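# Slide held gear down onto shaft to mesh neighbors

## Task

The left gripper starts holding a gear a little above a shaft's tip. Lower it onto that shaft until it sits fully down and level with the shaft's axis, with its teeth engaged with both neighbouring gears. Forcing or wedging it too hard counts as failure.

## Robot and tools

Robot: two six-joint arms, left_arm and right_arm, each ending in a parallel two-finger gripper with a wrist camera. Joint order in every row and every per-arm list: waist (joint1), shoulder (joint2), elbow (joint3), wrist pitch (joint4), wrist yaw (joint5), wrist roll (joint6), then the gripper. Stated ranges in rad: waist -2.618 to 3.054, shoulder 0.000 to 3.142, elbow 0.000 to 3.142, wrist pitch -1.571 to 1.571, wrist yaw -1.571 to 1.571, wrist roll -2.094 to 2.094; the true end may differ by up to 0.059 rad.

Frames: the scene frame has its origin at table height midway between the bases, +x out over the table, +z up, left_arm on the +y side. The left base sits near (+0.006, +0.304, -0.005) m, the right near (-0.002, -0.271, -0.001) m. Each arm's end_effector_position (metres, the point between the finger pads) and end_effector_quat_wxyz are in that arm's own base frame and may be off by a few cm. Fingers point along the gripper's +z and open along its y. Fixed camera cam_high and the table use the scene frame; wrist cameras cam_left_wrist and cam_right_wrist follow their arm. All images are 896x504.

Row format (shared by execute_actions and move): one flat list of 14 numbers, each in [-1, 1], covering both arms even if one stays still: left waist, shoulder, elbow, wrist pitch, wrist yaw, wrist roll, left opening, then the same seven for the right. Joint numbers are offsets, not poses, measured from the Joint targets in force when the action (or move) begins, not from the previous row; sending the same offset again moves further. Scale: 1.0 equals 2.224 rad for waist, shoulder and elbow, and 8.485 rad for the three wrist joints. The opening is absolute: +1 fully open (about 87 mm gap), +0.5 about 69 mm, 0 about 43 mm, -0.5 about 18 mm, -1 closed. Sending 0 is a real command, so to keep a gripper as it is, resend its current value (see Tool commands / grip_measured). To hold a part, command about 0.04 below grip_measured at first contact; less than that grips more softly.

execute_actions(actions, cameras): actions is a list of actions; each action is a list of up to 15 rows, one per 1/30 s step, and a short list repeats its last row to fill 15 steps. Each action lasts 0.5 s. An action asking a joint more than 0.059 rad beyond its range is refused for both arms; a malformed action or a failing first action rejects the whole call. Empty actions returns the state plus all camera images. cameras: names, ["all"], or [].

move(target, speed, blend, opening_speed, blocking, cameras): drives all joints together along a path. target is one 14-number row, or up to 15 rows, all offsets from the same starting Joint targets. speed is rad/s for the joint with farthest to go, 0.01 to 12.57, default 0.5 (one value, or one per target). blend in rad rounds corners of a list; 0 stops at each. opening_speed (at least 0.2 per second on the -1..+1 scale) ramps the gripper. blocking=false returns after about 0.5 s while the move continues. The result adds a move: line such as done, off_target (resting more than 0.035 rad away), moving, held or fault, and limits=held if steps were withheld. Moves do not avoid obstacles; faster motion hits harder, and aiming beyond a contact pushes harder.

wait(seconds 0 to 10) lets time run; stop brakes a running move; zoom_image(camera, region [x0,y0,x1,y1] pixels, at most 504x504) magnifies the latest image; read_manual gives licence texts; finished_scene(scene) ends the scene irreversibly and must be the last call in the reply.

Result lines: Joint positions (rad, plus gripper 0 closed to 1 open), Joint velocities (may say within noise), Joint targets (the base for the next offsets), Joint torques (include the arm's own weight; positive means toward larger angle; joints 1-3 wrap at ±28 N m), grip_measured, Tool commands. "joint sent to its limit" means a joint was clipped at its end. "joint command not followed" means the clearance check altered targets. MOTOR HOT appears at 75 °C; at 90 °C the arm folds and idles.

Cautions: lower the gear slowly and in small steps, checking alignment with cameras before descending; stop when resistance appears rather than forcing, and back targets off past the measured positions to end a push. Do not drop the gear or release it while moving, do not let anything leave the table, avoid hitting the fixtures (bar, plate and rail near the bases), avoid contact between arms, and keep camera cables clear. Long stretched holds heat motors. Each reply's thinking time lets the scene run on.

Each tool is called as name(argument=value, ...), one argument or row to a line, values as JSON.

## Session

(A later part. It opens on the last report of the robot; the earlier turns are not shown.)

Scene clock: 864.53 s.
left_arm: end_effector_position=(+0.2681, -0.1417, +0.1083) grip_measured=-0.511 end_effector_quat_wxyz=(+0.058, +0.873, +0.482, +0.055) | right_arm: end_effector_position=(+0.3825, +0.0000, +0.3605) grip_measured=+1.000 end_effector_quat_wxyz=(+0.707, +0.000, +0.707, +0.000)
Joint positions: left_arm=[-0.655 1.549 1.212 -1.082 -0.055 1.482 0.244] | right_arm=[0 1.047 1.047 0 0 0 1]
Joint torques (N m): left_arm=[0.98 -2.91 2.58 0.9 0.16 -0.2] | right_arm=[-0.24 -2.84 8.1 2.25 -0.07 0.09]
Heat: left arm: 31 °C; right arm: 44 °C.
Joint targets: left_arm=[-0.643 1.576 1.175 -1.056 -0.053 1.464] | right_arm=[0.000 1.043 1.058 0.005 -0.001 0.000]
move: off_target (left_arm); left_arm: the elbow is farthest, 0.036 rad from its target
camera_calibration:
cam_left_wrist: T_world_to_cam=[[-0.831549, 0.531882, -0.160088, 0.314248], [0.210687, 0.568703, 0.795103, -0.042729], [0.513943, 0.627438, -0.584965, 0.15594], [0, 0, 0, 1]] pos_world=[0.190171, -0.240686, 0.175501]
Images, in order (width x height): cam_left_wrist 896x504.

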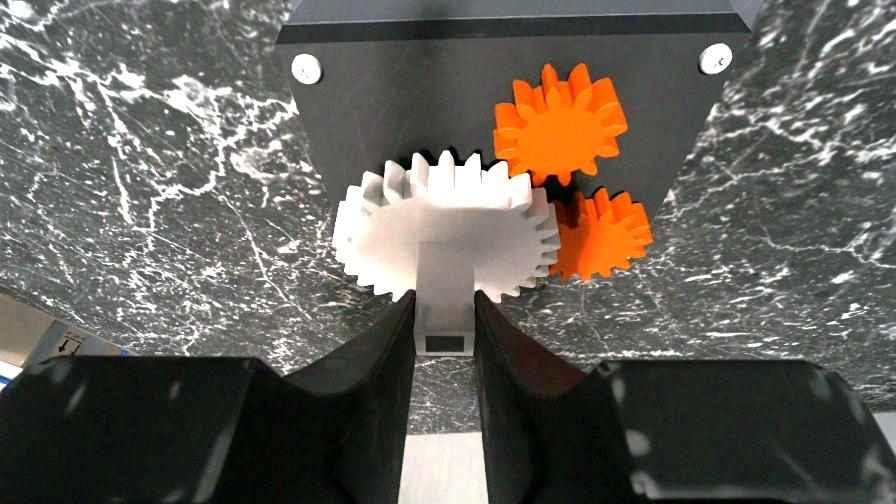

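move(
  target=[
    [0,-0.019,0.032,-0.0088,0,0.0,-1,0,0,0,0,0,0,1],
    [0,-0.019,0.032,-0.0088,0,-0.0011,-1,0,0,0,0,0,0,1],
    [0,0.000,0.000,0.000,0,-0.0011,-1,0,0,0,0,0,0,1],
  ],
  speed=0.15,
  cameras=["cam_left_wrist"],
)

zoom_image(
  camera="cam_left_wrist",
  region=[480, 140, 570, 220],
)

zoom_image(
  camera="cam_left_wrist",
  region=[540, 180, 660, 290],
)

Scene clock: 883.07 s.
left_arm: end_effector_position=(+0.2677, -0.1415, +0.1076) grip_measured=-0.511 end_effector_quat_wxyz=(+0.059, +0.870, +0.486, +0.055) | right_arm: end_effector_position=(+0.3825, +0.0000, +0.3605) grip_measured=+1.000 end_effector_quat_wxyz=(+0.707, +0.000, +0.707, +0.000)
Joint positions: left_arm=[-0.655 1.549 1.209 -1.079 -0.054 1.471 0.244] | right_arm=[0 1.047 1.047 0 0 0 1]
Joint torques (N m): left_arm=[0.94 -3.07 2.88 0.89 0.18 -0.21] | right_arm=[-0.25 -2.84 8.1 2.25 -0.06 0.09]
Heat: left arm: 31 °C; right arm: 44 °C.
Joint targets: left_arm=[-0.643 1.576 1.175 -1.056 -0.053 1.455] | right_arm=[0.000 1.043 1.058 0.005 -0.001 0.000]
move: done
camera_calibration:
cam_left_wrist: T_world_to_cam=[[-0.837402, 0.522498, -0.160481, 0.313888], [0.205073, 0.572493, 0.793849, -0.0401212], [0.506659, 0.631861, -0.586557, 0.158339], [0, 0, 0, 1]] pos_world=[0.190854, -0.241085, 0.175098]
Images, in order (width x height): cam_left_wrist 896x504.

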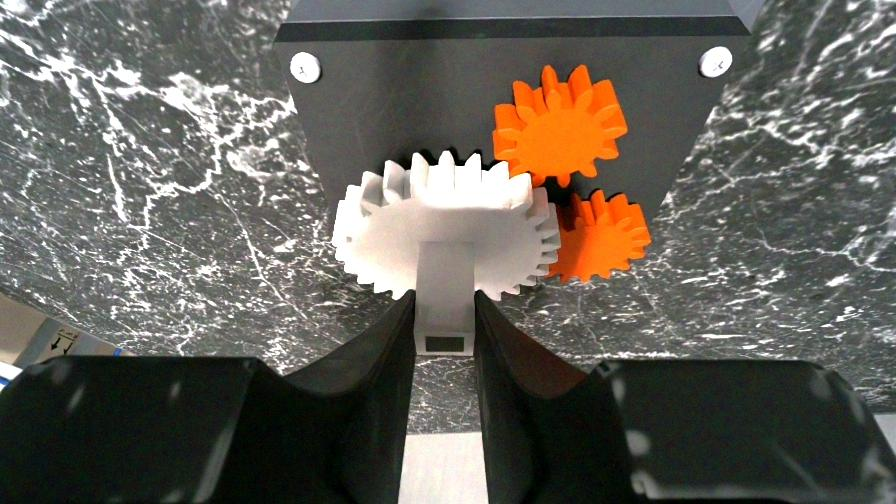

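Scaled by 5.600 from the camera's 896x504 image, which has a finer 1280x720 frame.

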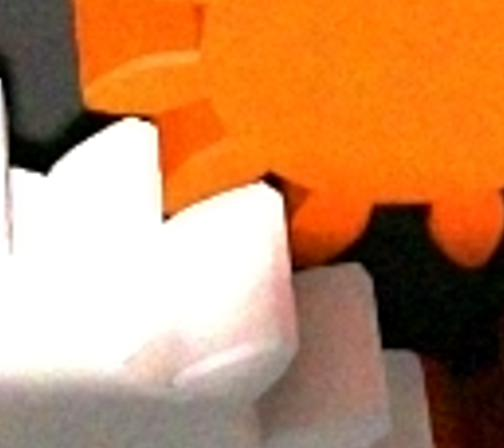

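Scaled by 4.200 from the camera's 896x504 image, which has a finer 1280x720 frame.

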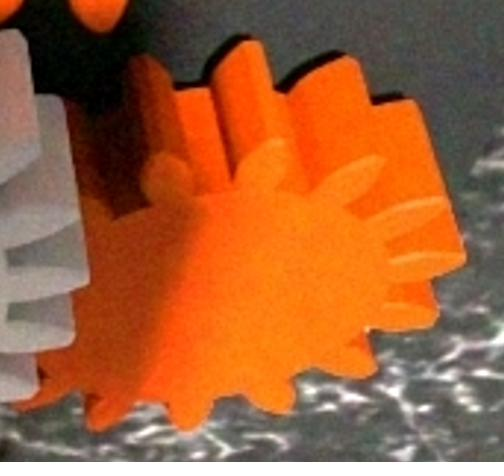

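move(
  target=[0.0001,0.001,-0.004,0.001,0,0,-1,0,0,0,0,0,0,1],
  speed=0.05,
)

Scene clock: 886.20 s.
left_arm: end_effector_position=(+0.2695, -0.1400, +0.1055) grip_measured=-0.511 end_effector_quat_wxyz=(+0.059, +0.869, +0.488, +0.061) | right_arm: end_effector_position=(+0.3825, +0.0000, +0.3605) grip_measured=+1.000 end_effector_quat_wxyz=(+0.707, +0.000, +0.707, +0.000)
Joint positions: left_arm=[-0.653 1.549 1.198 -1.064 -0.065 1.471 0.244] | right_arm=[0 1.047 1.047 0 0 0 1]
Joint torques (N m): left_arm=[0.9 -2.81 3 0.83 0.31 -0.22] | right_arm=[-0.24 -2.84 8.1 2.25 -0.07 0.09]
Heat: left arm: 31 °C; right arm: 44 °C.
Joint targets: left_arm=[-0.643 1.578 1.166 -1.048 -0.053 1.455] | right_arm=[0.000 1.043 1.058 0.005 -0.001 0.000]
move: done

move(
  target=[0.0003,0.001,-0.003,0.0014,0,0,-1,0,0,0,0,0,0,1],
  speed=0.05,
  cameras=["cam_left_wrist"],
)

zoom_image(
  camera="cam_left_wrist",
  region=[480, 130, 660, 290],
)

Scene clock: 890.40 s.
left_arm: end_effector_position=(+0.2703, -0.1396, +0.1047) grip_measured=-0.511 end_effector_quat_wxyz=(+0.059, +0.869, +0.488, +0.063) | right_arm: end_effector_position=(+0.3825, +0.0000, +0.3605) grip_measured=+1.000 end_effector_quat_wxyz=(+0.707, +0.000, +0.707, +0.000)
Joint positions: left_arm=[-0.653 1.549 1.194 -1.057 -0.069 1.471 0.244] | right_arm=[0 1.047 1.047 0 0 0 1]
Joint torques (N m): left_arm=[0.87 -2.54 2.81 0.88 0.35 -0.19] | right_arm=[-0.24 -2.84 8.09 2.25 -0.06 0.09]
Heat: left arm: 31 °C; right arm: 44 °C.
Joint targets: left_arm=[-0.642 1.580 1.160 -1.036 -0.053 1.455] | right_arm=[0.000 1.043 1.058 0.005 -0.001 0.000]
move: done
camera_calibration:
cam_left_wrist: T_world_to_cam=[[-0.837289, 0.520251, -0.168185, 0.315048], [0.19171, 0.567416, 0.800803, -0.0371626], [0.51205, 0.638261, -0.574829, 0.152344], [0, 0, 0, 1]] pos_world=[0.192903, -0.240053, 0.170318]
Images, in order (width x height): cam_left_wrist 896x504.

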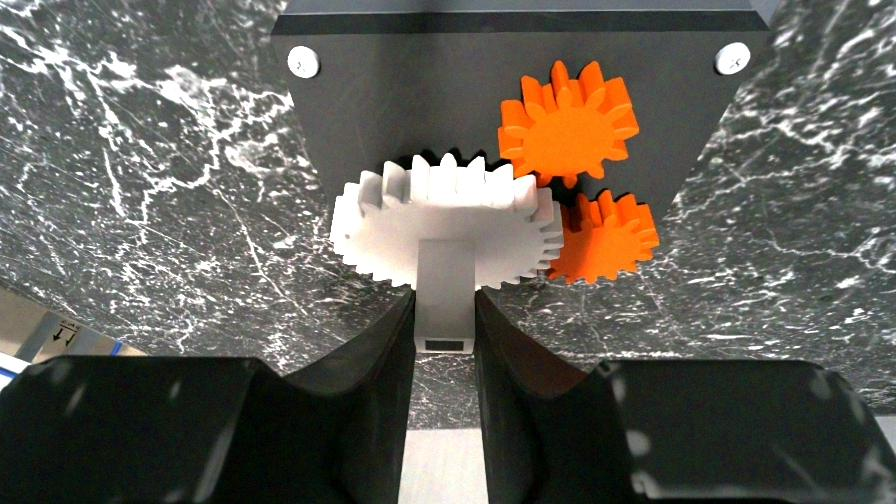

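Scaled by 2.800 from the camera's 896x504 image, which has a finer 1280x720 frame.

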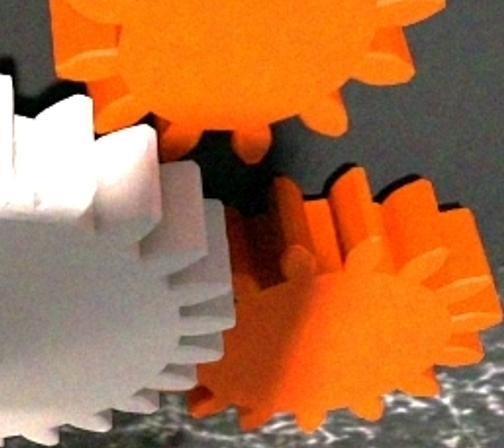

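zoom_image(
  camera="cam_left_wrist",
  region=[320, 140, 570, 310],
)

zoom_image(
  camera="cam_left_wrist",
  region=[480, 140, 570, 220],
)

wait(
  seconds=0.1,
  cameras=["cam_high"],
)

zoom_image(
  camera="cam_high",
  region=[450, 210, 570, 310],
)

Scaled by 2.016 from the camera's 896x504 image, which has a finer 1280x720 frame.

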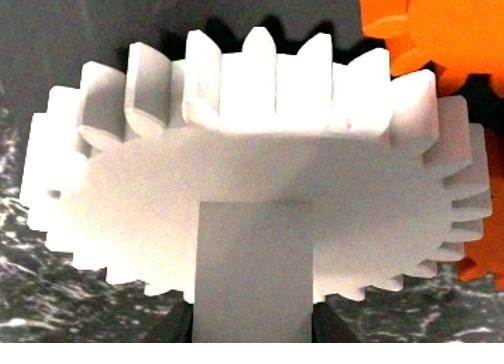

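Scaled by 5.600 from the camera's 896x504 image, which has a finer 1280x720 frame.

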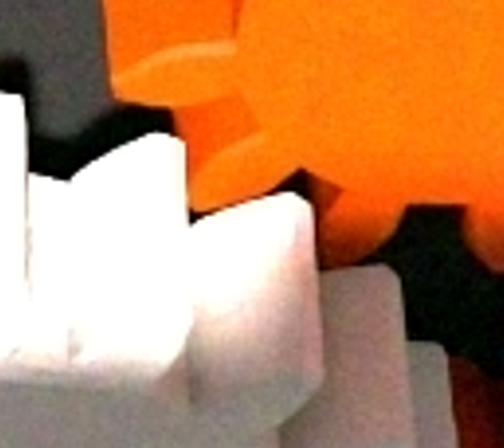

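Scene clock: 927.93 s.
left_arm: end_effector_position=(+0.2703, -0.1396, +0.1047) grip_measured=-0.511 end_effector_quat_wxyz=(+0.059, +0.869, +0.488, +0.063) | right_arm: end_effector_position=(+0.3825, +0.0000, +0.3605) grip_measured=+1.000 end_effector_quat_wxyz=(+0.707, +0.000, +0.707, +0.000)
Joint positions: left_arm=[-0.653 1.549 1.194 -1.057 -0.069 1.471 0.244] | right_arm=[0 1.047 1.047 0 0 0 1]
Joint torques (N m): left_arm=[0.85 -2.63 2.96 0.87 0.34 -0.18] | right_arm=[-0.24 -2.84 8.1 2.25 -0.07 0.09]
Heat: left arm: 30 °C; right arm: 44 °C.
Joint targets: left_arm=[-0.642 1.580 1.160 -1.036 -0.053 1.455] | right_arm=[0.000 1.043 1.058 0.005 -0.001 0.000]
Tool commands: left_gripper/opening=-1.0 right_gripper/opening=+1.0
wait: 0.10 s; at rest from the start
Images, in order (width x height): cam_high 896x504.

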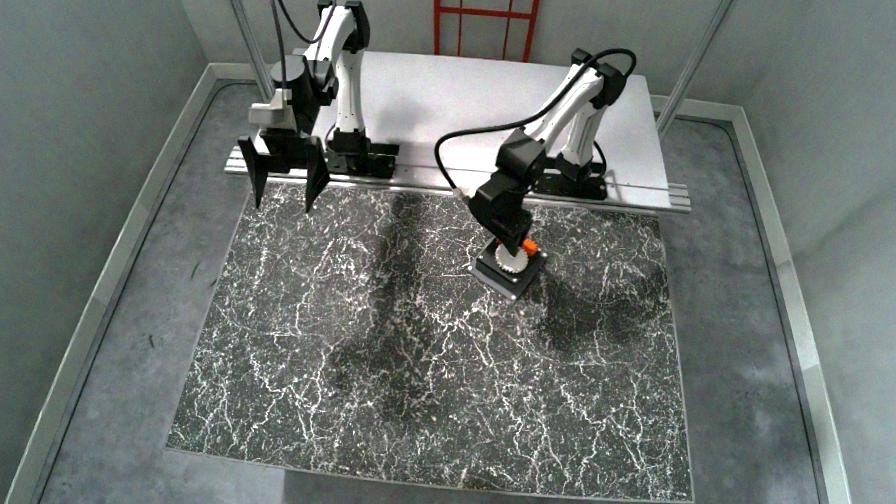

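Scaled by 4.200 from the camera's 896x504 image, which has a finer 1280x720 frame.

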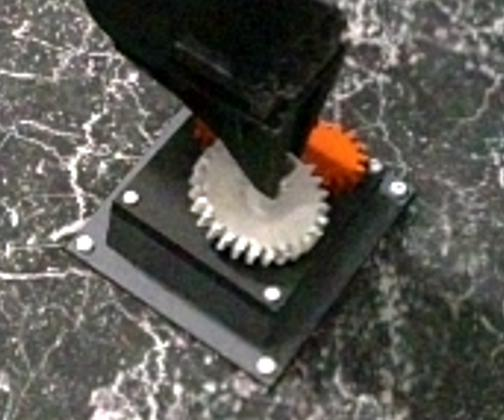

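move(
  target=[-0.0002,-0.019,0.031,-0.0088,0,0.0,-1,0,0,0,0,0,0,1],
  speed=0.1,
  cameras=["cam_left_wrist"],
)

zoom_image(
  camera="cam_left_wrist",
  region=[320, 60, 660, 310],
)

Scene clock: 939.07 s.
left_arm: end_effector_position=(+0.2693, -0.1396, +0.1075) grip_measured=-0.511 end_effector_quat_wxyz=(+0.057, +0.869, +0.488, +0.060) | right_arm: end_effector_position=(+0.3825, +0.0000, +0.3605) grip_measured=+1.000 end_effector_quat_wxyz=(+0.707, +0.000, +0.707, +0.000)
Joint positions: left_arm=[-0.653 1.549 1.206 -1.074 -0.065 1.47 0.244] | right_arm=[0 1.047 1.047 0 0 0 1]
Joint torques (N m): left_arm=[0.87 -6.01 7.39 0.32 0.3 -0.21] | right_arm=[-0.25 -2.84 8.1 2.25 -0.07 0.1]
Heat: left arm: 30 °C; right arm: 44 °C.
Joint targets: left_arm=[-0.642 1.538 1.229 -1.110 -0.053 1.455] | right_arm=[0.000 1.043 1.058 0.005 -0.001 0.000]
move: off_target (left_arm); left_arm: the wrist pitch is farthest, 0.036 rad from its target
camera_calibration:
cam_left_wrist: T_world_to_cam=[[-0.838161, 0.520365, -0.16342, 0.314533], [0.196318, 0.567364, 0.799723, -0.0404131], [0.508867, 0.638214, -0.5777, 0.155605], [0, 0, 0, 1]] pos_world=[0.192381, -0.240053, 0.173613]
Images, in order (width x height): cam_left_wrist 896x504.

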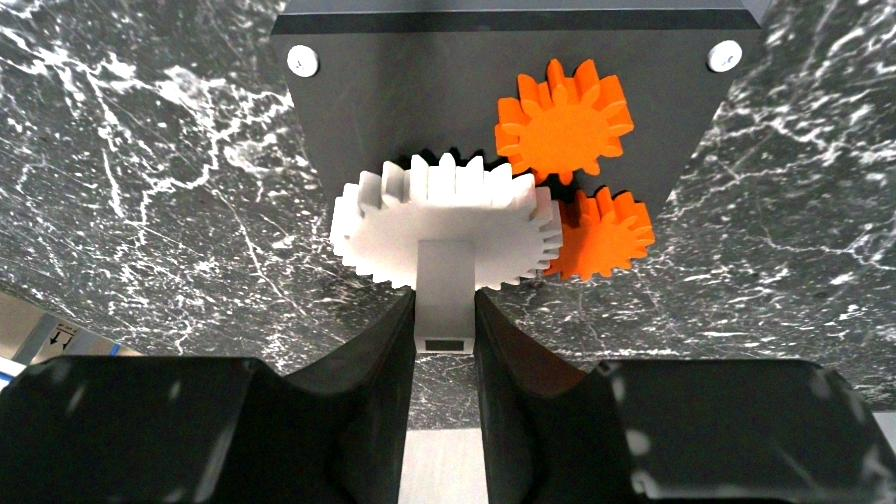

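Scaled by 1.482 from the camera's 896x504 image, which has a finer 1280x720 frame.

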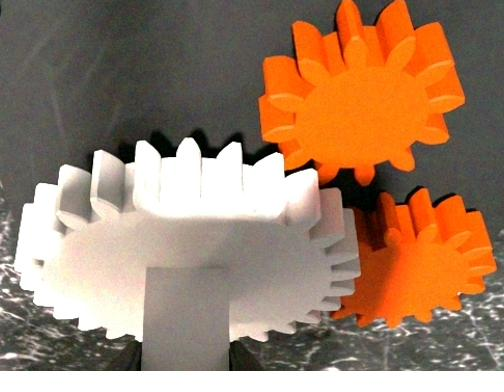

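move(
  target=[-0.0008,-0.0060,0.0200,-0.0064,0,0.0,-1,0,0,0,0,0,0,1],
  speed=0.1,
  cameras=["cam_left_wrist","cam_high"],
)

zoom_image(
  camera="cam_left_wrist",
  region=[320, 60, 660, 310],
)

zoom_image(
  camera="cam_high",
  region=[460, 220, 560, 300],
)

Scene clock: 953.80 s.
left_arm: end_effector_position=(+0.2641, -0.1370, +0.1172) grip_measured=-0.511 end_effector_quat_wxyz=(+0.046, +0.870, +0.488, +0.052) | right_arm: end_effector_position=(+0.3825, +0.0000, +0.3605) grip_measured=+1.000 end_effector_quat_wxyz=(+0.707, +0.000, +0.707, +0.000)
Joint positions: left_arm=[-0.653 1.549 1.249 -1.145 -0.059 1.469 0.244] | right_arm=[0 1.047 1.047 0 0 0 1]
Joint torques (N m): left_arm=[0.8 -7.02 7.42 0.45 0.26 -0.16] | right_arm=[-0.24 -2.84 8.1 2.25 -0.06 0.1]
Heat: left arm: 31 °C; right arm: 44 °C.
Joint targets: left_arm=[-0.644 1.525 1.273 -1.165 -0.053 1.455] | right_arm=[0.000 1.043 1.058 0.005 -0.001 0.000]
move: done
camera_calibration:
cam_left_wrist: T_world_to_cam=[[-0.842262, 0.52156, -0.136273, 0.308404], [0.216166, 0.558355, 0.800944, -0.0552065], [0.493829, 0.645147, -0.583025, 0.167686], [0, 0, 0, 1]] pos_world=[0.188882, -0.238208, 0.184009]
Images, in order (width x height): cam_high 896x504, cam_left_wrist 896x504.

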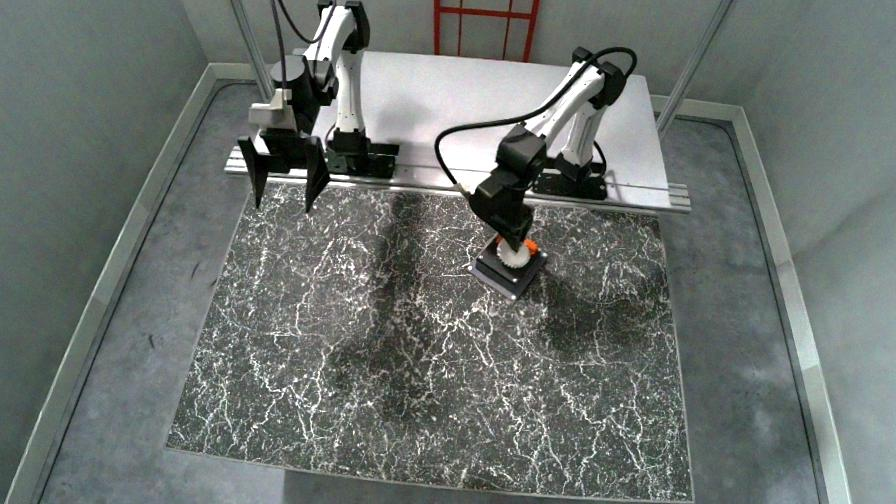

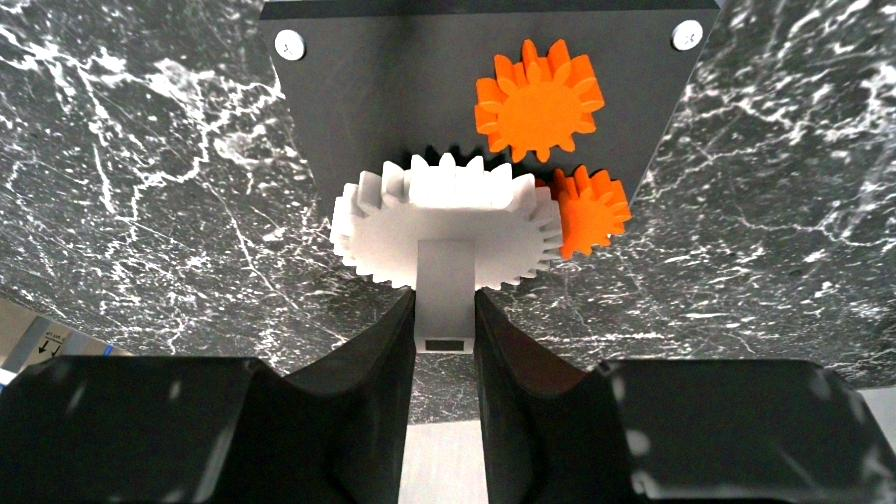

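Scaled by 1.482 from the camera's 896x504 image, which has a finer 1280x720 frame.

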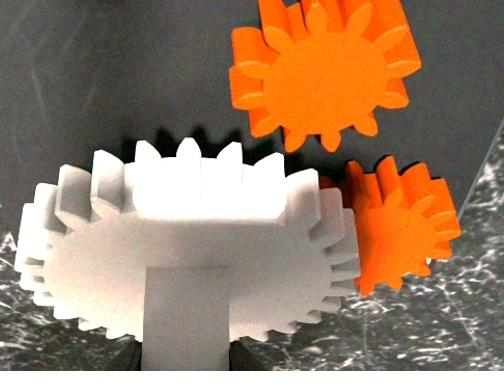

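Scaled by 5.040 from the camera's 896x504 image, which has a finer 1280x720 frame.

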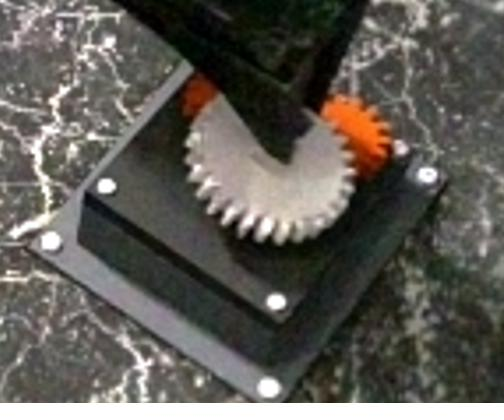

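move(
  target=[-0.0008,-0.016,0.0200,-0.0064,0,0.0,-1,0,0,0,0,0,0,1],
  speed=0.15,
  cameras=["cam_left_wrist","cam_high"],
)

zoom_image(
  camera="cam_high",
  region=[460, 220, 560, 300],
)

Scene clock: 964.10 s.
left_arm: end_effector_position=(+0.2622, -0.1356, +0.1363) grip_measured=-0.511 end_effector_quat_wxyz=(+0.056, +0.869, +0.488, +0.056) | right_arm: end_effector_position=(+0.3825, +0.0000, +0.3605) grip_measured=+1.000 end_effector_quat_wxyz=(+0.707, +0.000, +0.707, +0.000)
Joint positions: left_arm=[-0.653 1.52 1.295 -1.199 -0.059 1.468 0.244] | right_arm=[0 1.047 1.047 0 0 0 1]
Joint torques (N m): left_arm=[0.49 -7.34 7.42 0.43 0.21 -0.19] | right_arm=[-0.24 -2.84 8.1 2.25 -0.07 0.09]
Heat: left arm: 33 °C; right arm: 44 °C.
Joint targets: left_arm=[-0.646 1.489 1.318 -1.219 -0.053 1.455] | right_arm=[0.000 1.043 1.058 0.005 -0.001 0.000]
move: done
camera_calibration:
cam_left_wrist: T_world_to_cam=[[-0.840114, 0.519441, -0.156173, 0.310566], [0.20333, 0.568521, 0.797145, -0.0655882], [0.502857, 0.637938, -0.583241, 0.175604], [0, 0, 0, 1]] pos_world=[0.185944, -0.236057, 0.203205]
Images, in order (width x height): cam_high 896x504, cam_left_wrist 896x504.

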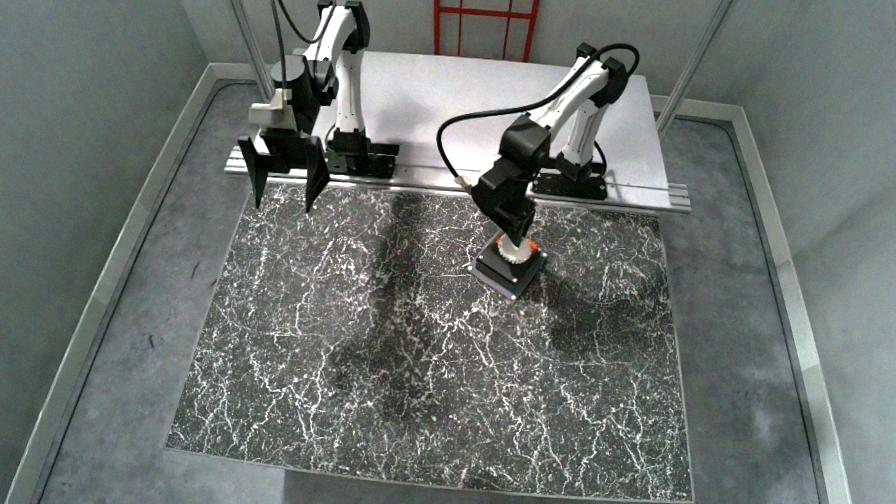

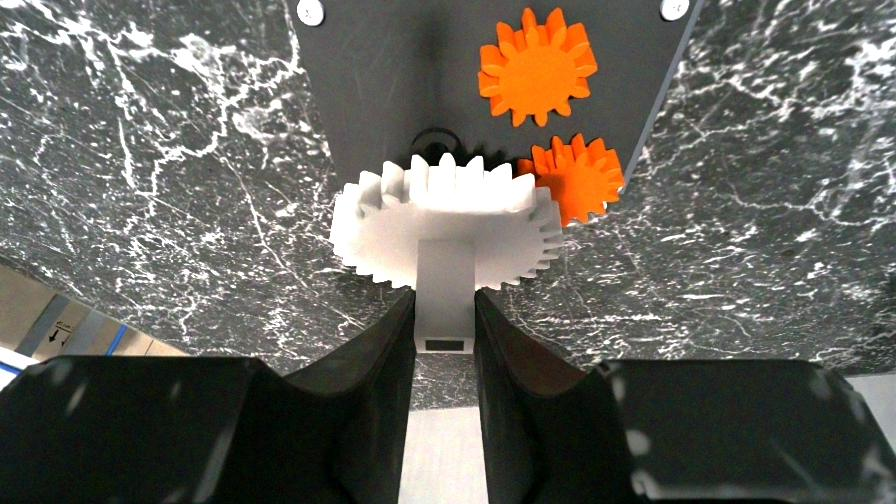

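Scaled by 5.040 from the camera's 896x504 image, which has a finer 1280x720 frame.

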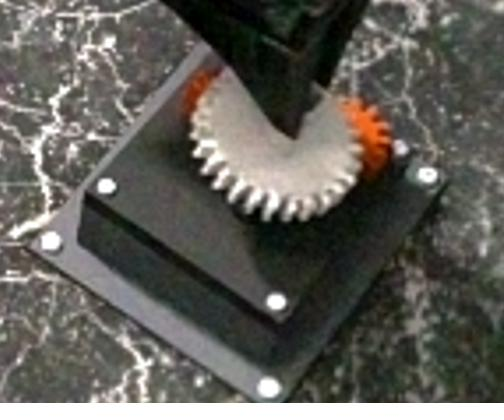

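zoom_image(
  camera="cam_left_wrist",
  region=[380, 100, 500, 180],
)

zoom_image(
  camera="cam_left_wrist",
  region=[320, 140, 570, 310],
)

zoom_image(
  camera="cam_left_wrist",
  region=[460, 0, 640, 240],
)

Scaled by 4.200 from the camera's 896x504 image, which has a finer 1280x720 frame.

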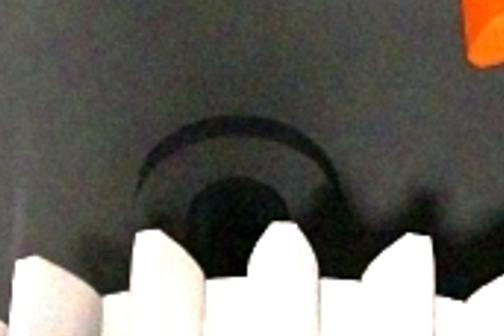

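Scaled by 2.016 from the camera's 896x504 image, which has a finer 1280x720 frame.

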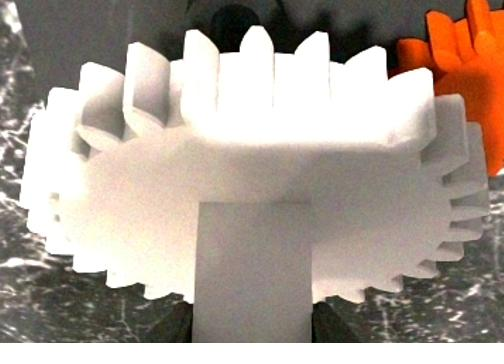

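Scaled by 2.100 from the camera's 896x504 image, which has a finer 1280x720 frame.

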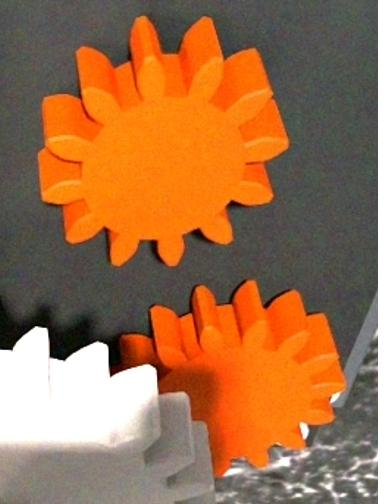

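move(
  target=[-0.0351,0.0,0.0,0.0,-0.0152,-0.0071,-1,0,0,0,0,0,0,1],
  speed=0.2,
  cameras=["cam_left_wrist"],
)

zoom_image(
  camera="cam_left_wrist",
  region=[320, 40, 660, 310],
)

Scene clock: 1037.60 s.
left_arm: end_effector_position=(+0.2620, -0.1367, +0.1423) grip_measured=-0.511 end_effector_quat_wxyz=(+0.041, +0.866, +0.488, +0.102) | right_arm: end_effector_position=(+0.3825, +0.0000, +0.3605) grip_measured=+1.000 end_effector_quat_wxyz=(+0.707, +0.000, +0.707, +0.000)
Joint positions: left_arm=[-0.718 1.52 1.295 -1.2 -0.165 1.409 0.244] | right_arm=[0 1.047 1.047 0 0 0 1]
Joint torques (N m): left_arm=[-0.66 -7.3 7.39 0.43 -0.16 -0.21] | right_arm=[-0.24 -2.84 8.1 2.25 -0.07 0.09]
Heat: left arm: 35 °C; right arm: 44 °C.
Joint targets: left_arm=[-0.724 1.489 1.318 -1.219 -0.182 1.395] | right_arm=[0.000 1.043 1.058 0.005 -0.001 0.000]
move: done
camera_calibration:
cam_left_wrist: T_world_to_cam=[[-0.834251, 0.523058, -0.174459, 0.313367], [0.144053, 0.512168, 0.846719, -0.0690148], [0.532235, 0.681245, -0.502625, 0.166632], [0, 0, 0, 1]] pos_world=[0.182682, -0.242079, 0.196859]
Images, in order (width x height): cam_left_wrist 896x504.

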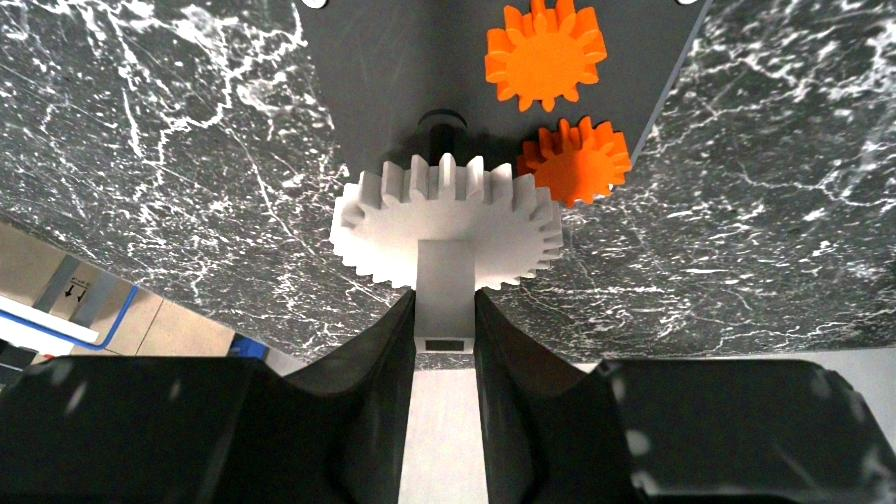

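Scaled by 1.482 from the camera's 896x504 image, which has a finer 1280x720 frame.

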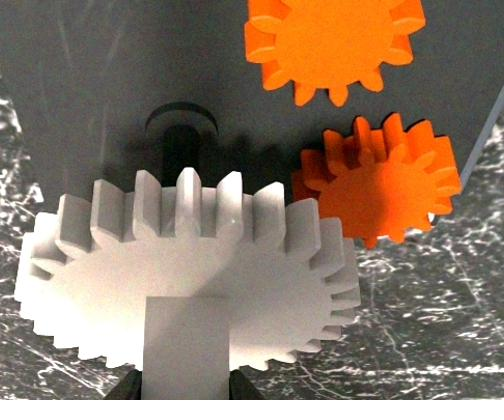

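zoom_image(
  camera="cam_left_wrist",
  region=[470, 0, 640, 220],
)

zoom_image(
  camera="cam_left_wrist",
  region=[390, 100, 500, 210],
)

zoom_image(
  camera="cam_left_wrist",
  region=[320, 140, 450, 300],
)

zoom_image(
  camera="cam_left_wrist",
  region=[440, 140, 570, 300],
)

Scaled by 2.291 from the camera's 896x504 image, which has a finer 1280x720 frame.

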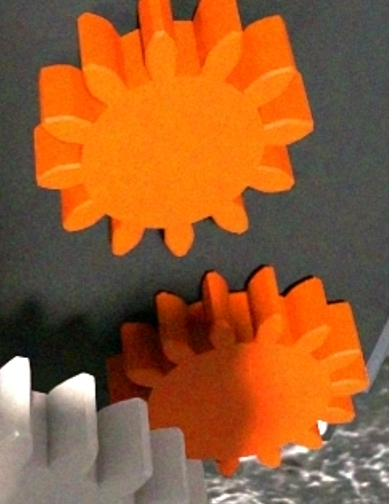

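Scaled by 4.582 from the camera's 896x504 image, which has a finer 1280x720 frame.

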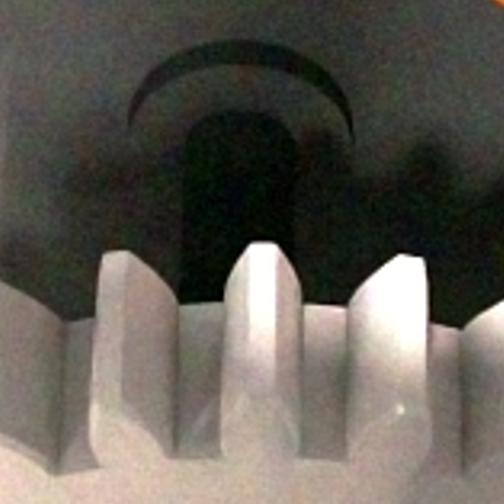

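Scaled by 3.150 from the camera's 896x504 image, which has a finer 1280x720 frame.

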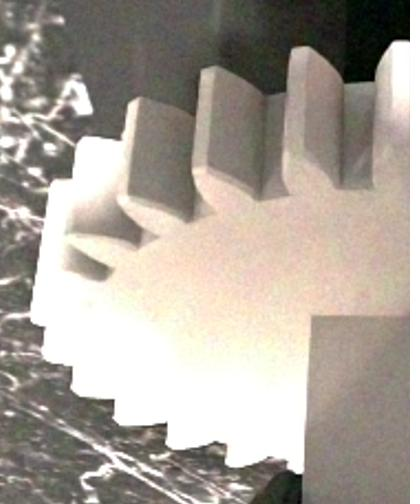

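Scaled by 3.150 from the camera's 896x504 image, which has a finer 1280x720 frame.

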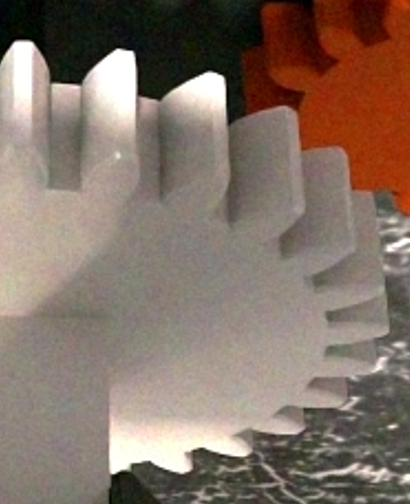

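move(
  target=[-0.0112,0.0,0.0,0.0,-0.0059,-0.003,-1,0,0,0,0,0,0,1],
  speed=0.2,
  cameras=["cam_left_wrist"],
)

zoom_image(
  camera="cam_left_wrist",
  region=[470, 0, 640, 220],
)

zoom_image(
  camera="cam_left_wrist",
  region=[390, 70, 500, 180],
)

zoom_image(
  camera="cam_left_wrist",
  region=[320, 140, 570, 310],
)

Scene clock: 1091.63 s.
left_arm: end_effector_position=(+0.2628, -0.1362, +0.1457) grip_measured=-0.511 end_effector_quat_wxyz=(+0.035, +0.863, +0.489, +0.124) | right_arm: end_effector_position=(+0.3825, +0.0000, +0.3605) grip_measured=+1.000 end_effector_quat_wxyz=(+0.707, +0.000, +0.707, +0.000)
Joint positions: left_arm=[-0.743 1.52 1.295 -1.2 -0.215 1.383 0.244] | right_arm=[0 1.047 1.047 0 0 0 1]
Joint torques (N m): left_arm=[-0.66 -7.27 7.41 0.47 -0.14 -0.22] | right_arm=[-0.24 -2.84 8.1 2.25 -0.06 0.09]
Heat: left arm: 36 °C; right arm: 44 °C.
Joint targets: left_arm=[-0.749 1.489 1.318 -1.219 -0.232 1.369] | right_arm=[0.000 1.043 1.058 0.005 -0.001 0.000]
move: done
camera_calibration:
cam_left_wrist: T_world_to_cam=[[-0.831921, 0.52255, -0.186678, 0.315458], [0.111454, 0.486922, 0.866305, -0.0699216], [0.543586, 0.699891, -0.463322, 0.161399], [0, 0, 0, 1]] pos_world=[0.182495, -0.243759, 0.194242]
Images, in order (width x height): cam_left_wrist 896x504.

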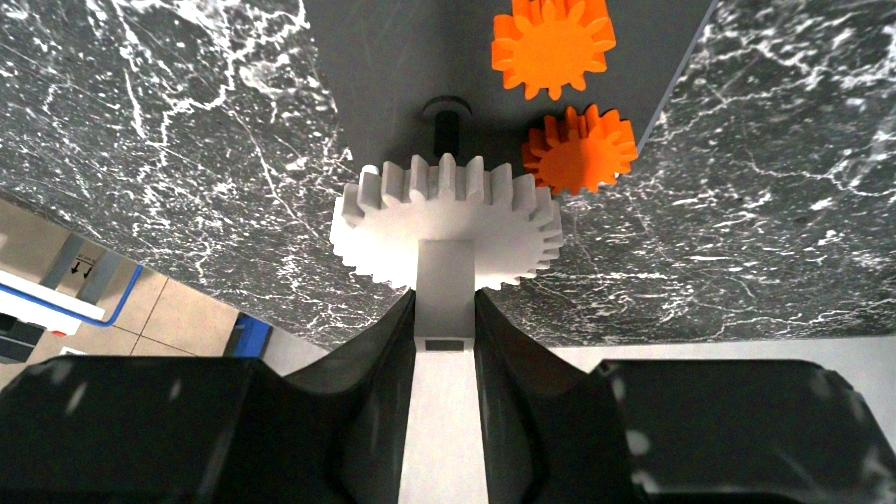

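Scaled by 2.291 from the camera's 896x504 image, which has a finer 1280x720 frame.

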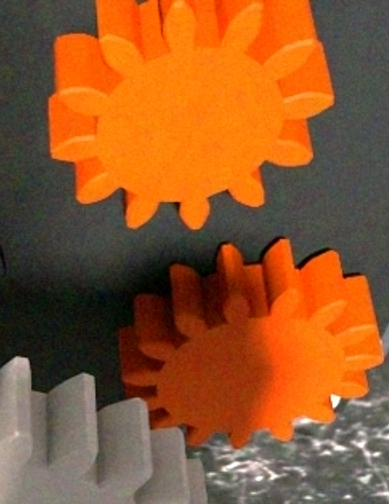

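Scaled by 4.582 from the camera's 896x504 image, which has a finer 1280x720 frame.

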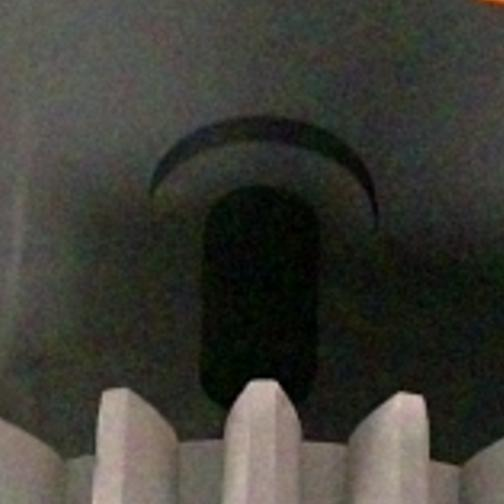

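Scaled by 2.016 from the camera's 896x504 image, which has a finer 1280x720 frame.

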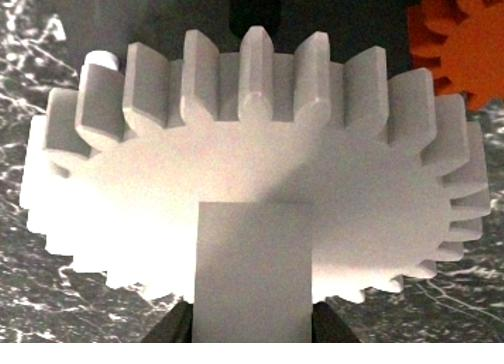

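move(
  target=[0.0,0.0279,-0.0441,0.0134,0,0,-1,0,0,0,0,0,0,1],
  speed=0.08,
  cameras=["cam_left_wrist"],
)

zoom_image(
  camera="cam_left_wrist",
  region=[390, 50, 640, 210],
)

Scene clock: 1171.70 s.
left_arm: end_effector_position=(+0.2660, -0.1389, +0.1244) grip_measured=-0.511 end_effector_quat_wxyz=(+0.035, +0.863, +0.489, +0.125) | right_arm: end_effector_position=(+0.3825, +0.0000, +0.3605) grip_measured=+1.000 end_effector_quat_wxyz=(+0.707, +0.000, +0.707, +0.000)
Joint positions: left_arm=[-0.743 1.539 1.228 -1.115 -0.215 1.383 0.244] | right_arm=[0 1.047 1.047 0 0 0 1]
Joint torques (N m): left_arm=[-0.72 -4 4.9 0.73 -0.15 -0.18] | right_arm=[-0.24 -2.84 8.1 2.25 -0.07 0.1]
Heat: left arm: 36 °C; right arm: 44 °C.
Joint targets: left_arm=[-0.749 1.551 1.220 -1.105 -0.232 1.369] | right_arm=[0.000 1.043 1.058 0.005 -0.001 0.000]
move: done
camera_calibration:
cam_left_wrist: T_world_to_cam=[[-0.83212, 0.522268, -0.186582, 0.315674], [0.110915, 0.486349, 0.866697, -0.0504503], [0.543392, 0.700501, -0.462628, 0.151785], [0, 0, 0, 1]] pos_world=[0.185796, -0.246655, 0.172844]
Images, in order (width x height): cam_left_wrist 896x504.

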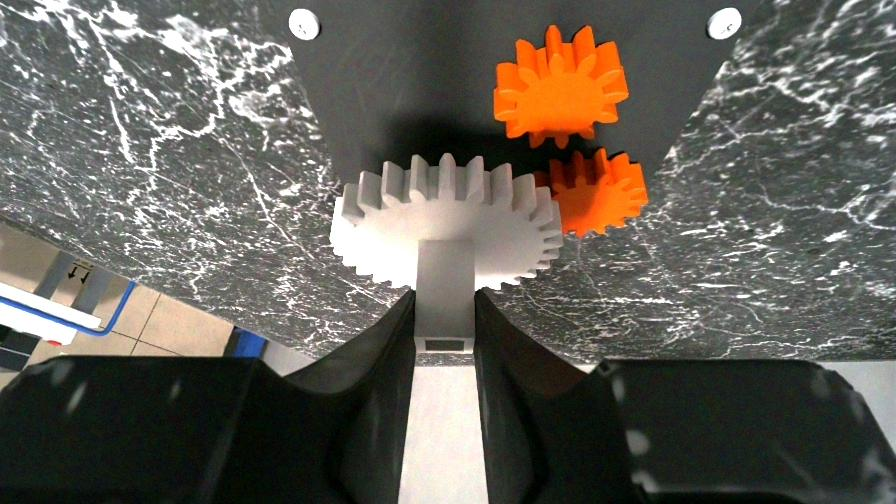

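Scaled by 2.016 from the camera's 896x504 image, which has a finer 1280x720 frame.

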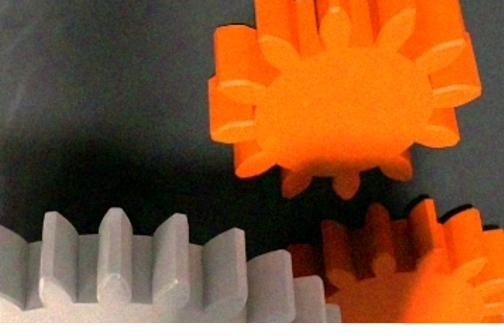

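move(
  target=[
    [0.0,0.003,-0.0112,0.0037,0,0,-1,0,0,0,0,0,0,1],
  ],
  speed=0.06,
)

move(
  target=[
    [0.0,0.0011,-0.0042,0.0014,0,0,-1,0,0,0,0,0,0,1],
  ],
  speed=0.04,
)

Scene clock: 1183.27 s.
left_arm: end_effector_position=(+0.2667, -0.1396, +0.1166) grip_measured=-0.511 end_effector_quat_wxyz=(+0.035, +0.863, +0.489, +0.125) | right_arm: end_effector_position=(+0.3825, +0.0000, +0.3605) grip_measured=+1.000 end_effector_quat_wxyz=(+0.707, +0.000, +0.707, +0.000)
Joint positions: left_arm=[-0.743 1.545 1.204 -1.083 -0.215 1.383 0.244] | right_arm=[0 1.047 1.047 0 0 0 1]
Joint torques (N m): left_arm=[-0.72 -4.04 4.81 0.74 -0.16 -0.19] | right_arm=[-0.24 -2.84 8.1 2.25 -0.07 0.1]
Heat: left arm: 36 °C; right arm: 44 °C.
Joint targets: left_arm=[-0.749 1.558 1.195 -1.074 -0.232 1.369] | right_arm=[0.000 1.043 1.058 0.005 -0.001 0.000]
move: done

Scene clock: 1184.00 s.
left_arm: end_effector_position=(+0.2674, -0.1402, +0.1148) grip_measured=-0.511 end_effector_quat_wxyz=(+0.037, +0.862, +0.489, +0.125) | right_arm: end_effector_position=(+0.3825, +0.0000, +0.3605) grip_measured=+1.000 end_effector_quat_wxyz=(+0.707, +0.000, +0.707, +0.000)
Joint positions: left_arm=[-0.743 1.545 1.196 -1.071 -0.216 1.383 0.244] | right_arm=[0 1.047 1.047 0 0 0 1]
Joint torques (N m): left_arm=[-0.59 -3.92 4.74 0.74 -0.14 -0.2] | right_arm=[-0.24 -2.84 8.1 2.25 -0.07 0.09]
Heat: left arm: 36 °C; right arm: 44 °C.
Joint targets: left_arm=[-0.749 1.561 1.185 -1.062 -0.232 1.369] | right_arm=[0.000 1.043 1.058 0.005 -0.001 0.000]
move: done

move(
  target=[
    [0.0,0.0011,-0.0042,0.0014,0,0,-1,0,0,0,0,0,0,1],
  ],
  speed=0.04,
)

Scene clock: 1186.77 s.
left_arm: end_effector_position=(+0.2679, -0.1407, +0.1125) grip_measured=-0.511 end_effector_quat_wxyz=(+0.039, +0.862, +0.489, +0.126) | right_arm: end_effector_position=(+0.3825, +0.0000, +0.3605) grip_measured=+1.000 end_effector_quat_wxyz=(+0.707, +0.000, +0.707, +0.000)
Joint positions: left_arm=[-0.743 1.545 1.186 -1.057 -0.216 1.383 0.244] | right_arm=[0 1.047 1.047 0 0 0 1]
Joint torques (N m): left_arm=[-0.65 -3.64 4.7 0.7 -0.17 -0.17] | right_arm=[-0.24 -2.84 8.1 2.25 -0.07 0.09]
Heat: left arm: 36 °C; right arm: 44 °C.
Joint targets: left_arm=[-0.749 1.563 1.176 -1.050 -0.232 1.369] | right_arm=[0.000 1.043 1.058 0.005 -0.001 0.000]
move: done

move(
  target=[
    [0.0,0.0011,-0.0042,0.0014,0,0,-1,0,0,0,0,0,0,1],
  ],
  speed=0.04,
  cameras=["cam_left_wrist"],
)

zoom_image(
  camera="cam_left_wrist",
  region=[480, 30, 660, 270],
)

zoom_image(
  camera="cam_left_wrist",
  region=[320, 140, 570, 310],
)

Scene clock: 1193.30 s.
left_arm: end_effector_position=(+0.2680, -0.1413, +0.1106) grip_measured=-0.511 end_effector_quat_wxyz=(+0.039, +0.862, +0.489, +0.126) | right_arm: end_effector_position=(+0.3825, +0.0000, +0.3605) grip_measured=+1.000 end_effector_quat_wxyz=(+0.707, +0.000, +0.707, +0.000)
Joint positions: left_arm=[-0.745 1.547 1.181 -1.049 -0.217 1.383 0.244] | right_arm=[0 1.047 1.047 0 0 0 1]
Joint torques (N m): left_arm=[-0.53 -3.71 4.44 0.78 -0.15 -0.17] | right_arm=[-0.25 -2.84 8.1 2.25 -0.07 0.09]
Heat: left arm: 36 °C; right arm: 44 °C.
Joint targets: left_arm=[-0.749 1.565 1.167 -1.038 -0.232 1.369] | right_arm=[0.000 1.043 1.058 0.005 -0.001 0.000]
move: done
camera_calibration:
cam_left_wrist: T_world_to_cam=[[-0.830054, 0.522387, -0.195248, 0.316447], [0.10537, 0.490707, 0.86493, -0.0352728], [0.547638, 0.697366, -0.462357, 0.144367], [0, 0, 0, 1]] pos_world=[0.187324, -0.248676, 0.159043]
Images, in order (width x height): cam_left_wrist 896x504.

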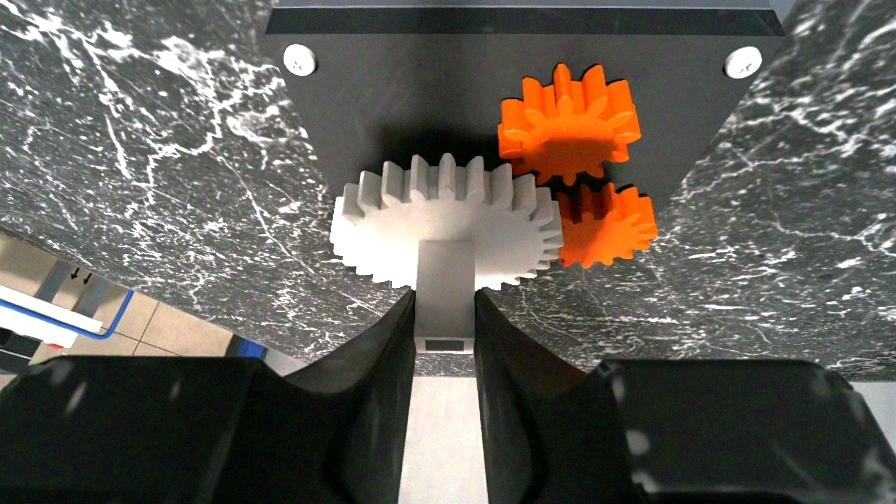

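Scaled by 2.100 from the camera's 896x504 image, which has a finer 1280x720 frame.

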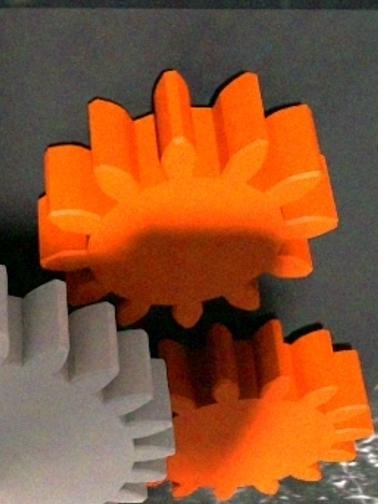

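Scaled by 2.016 from the camera's 896x504 image, which has a finer 1280x720 frame.

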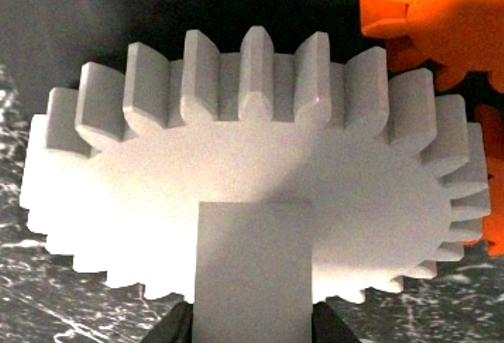

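zoom_image(
  camera="cam_left_wrist",
  region=[550, 170, 670, 280],
)

zoom_image(
  camera="cam_left_wrist",
  region=[480, 140, 570, 220],
)

Scaled by 4.200 from the camera's 896x504 image, which has a finer 1280x720 frame.

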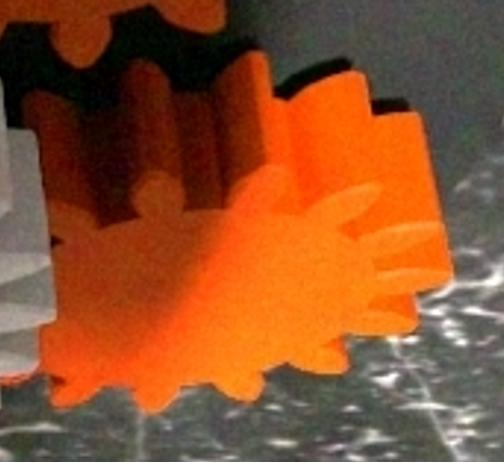

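Scaled by 5.600 from the camera's 896x504 image, which has a finer 1280x720 frame.

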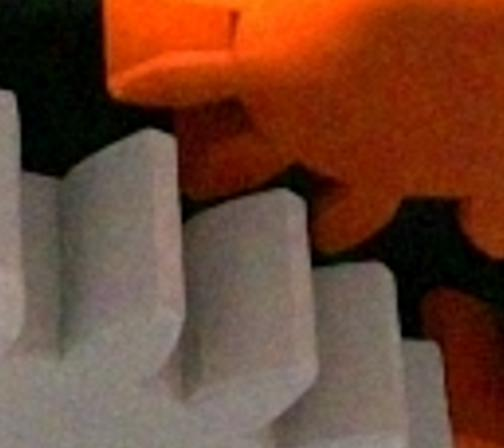

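move(
  target=[
    [0.0,0.0011,-0.0042,0.0014,0,0,-1,0,0,0,0,0,0,1],
  ],
  speed=0.04,
)

Scene clock: 1245.40 s.
left_arm: end_effector_position=(+0.2679, -0.1413, +0.1101) grip_measured=-0.511 end_effector_quat_wxyz=(+0.038, +0.863, +0.488, +0.128) | right_arm: end_effector_position=(+0.3825, +0.0000, +0.3605) grip_measured=+1.000 end_effector_quat_wxyz=(+0.707, +0.000, +0.707, +0.000)
Joint positions: left_arm=[-0.747 1.547 1.177 -1.046 -0.221 1.383 0.244] | right_arm=[0 1.047 1.047 0 0 0 1]
Joint torques (N m): left_arm=[-0.35 -3.47 3.95 0.86 -0.09 -0.17] | right_arm=[-0.24 -2.84 8.1 2.25 -0.07 0.09]
Heat: left arm: 35 °C; right arm: 44 °C.
Joint targets: left_arm=[-0.749 1.568 1.157 -1.026 -0.232 1.369] | right_arm=[0.000 1.043 1.058 0.005 -0.001 0.000]
move: done


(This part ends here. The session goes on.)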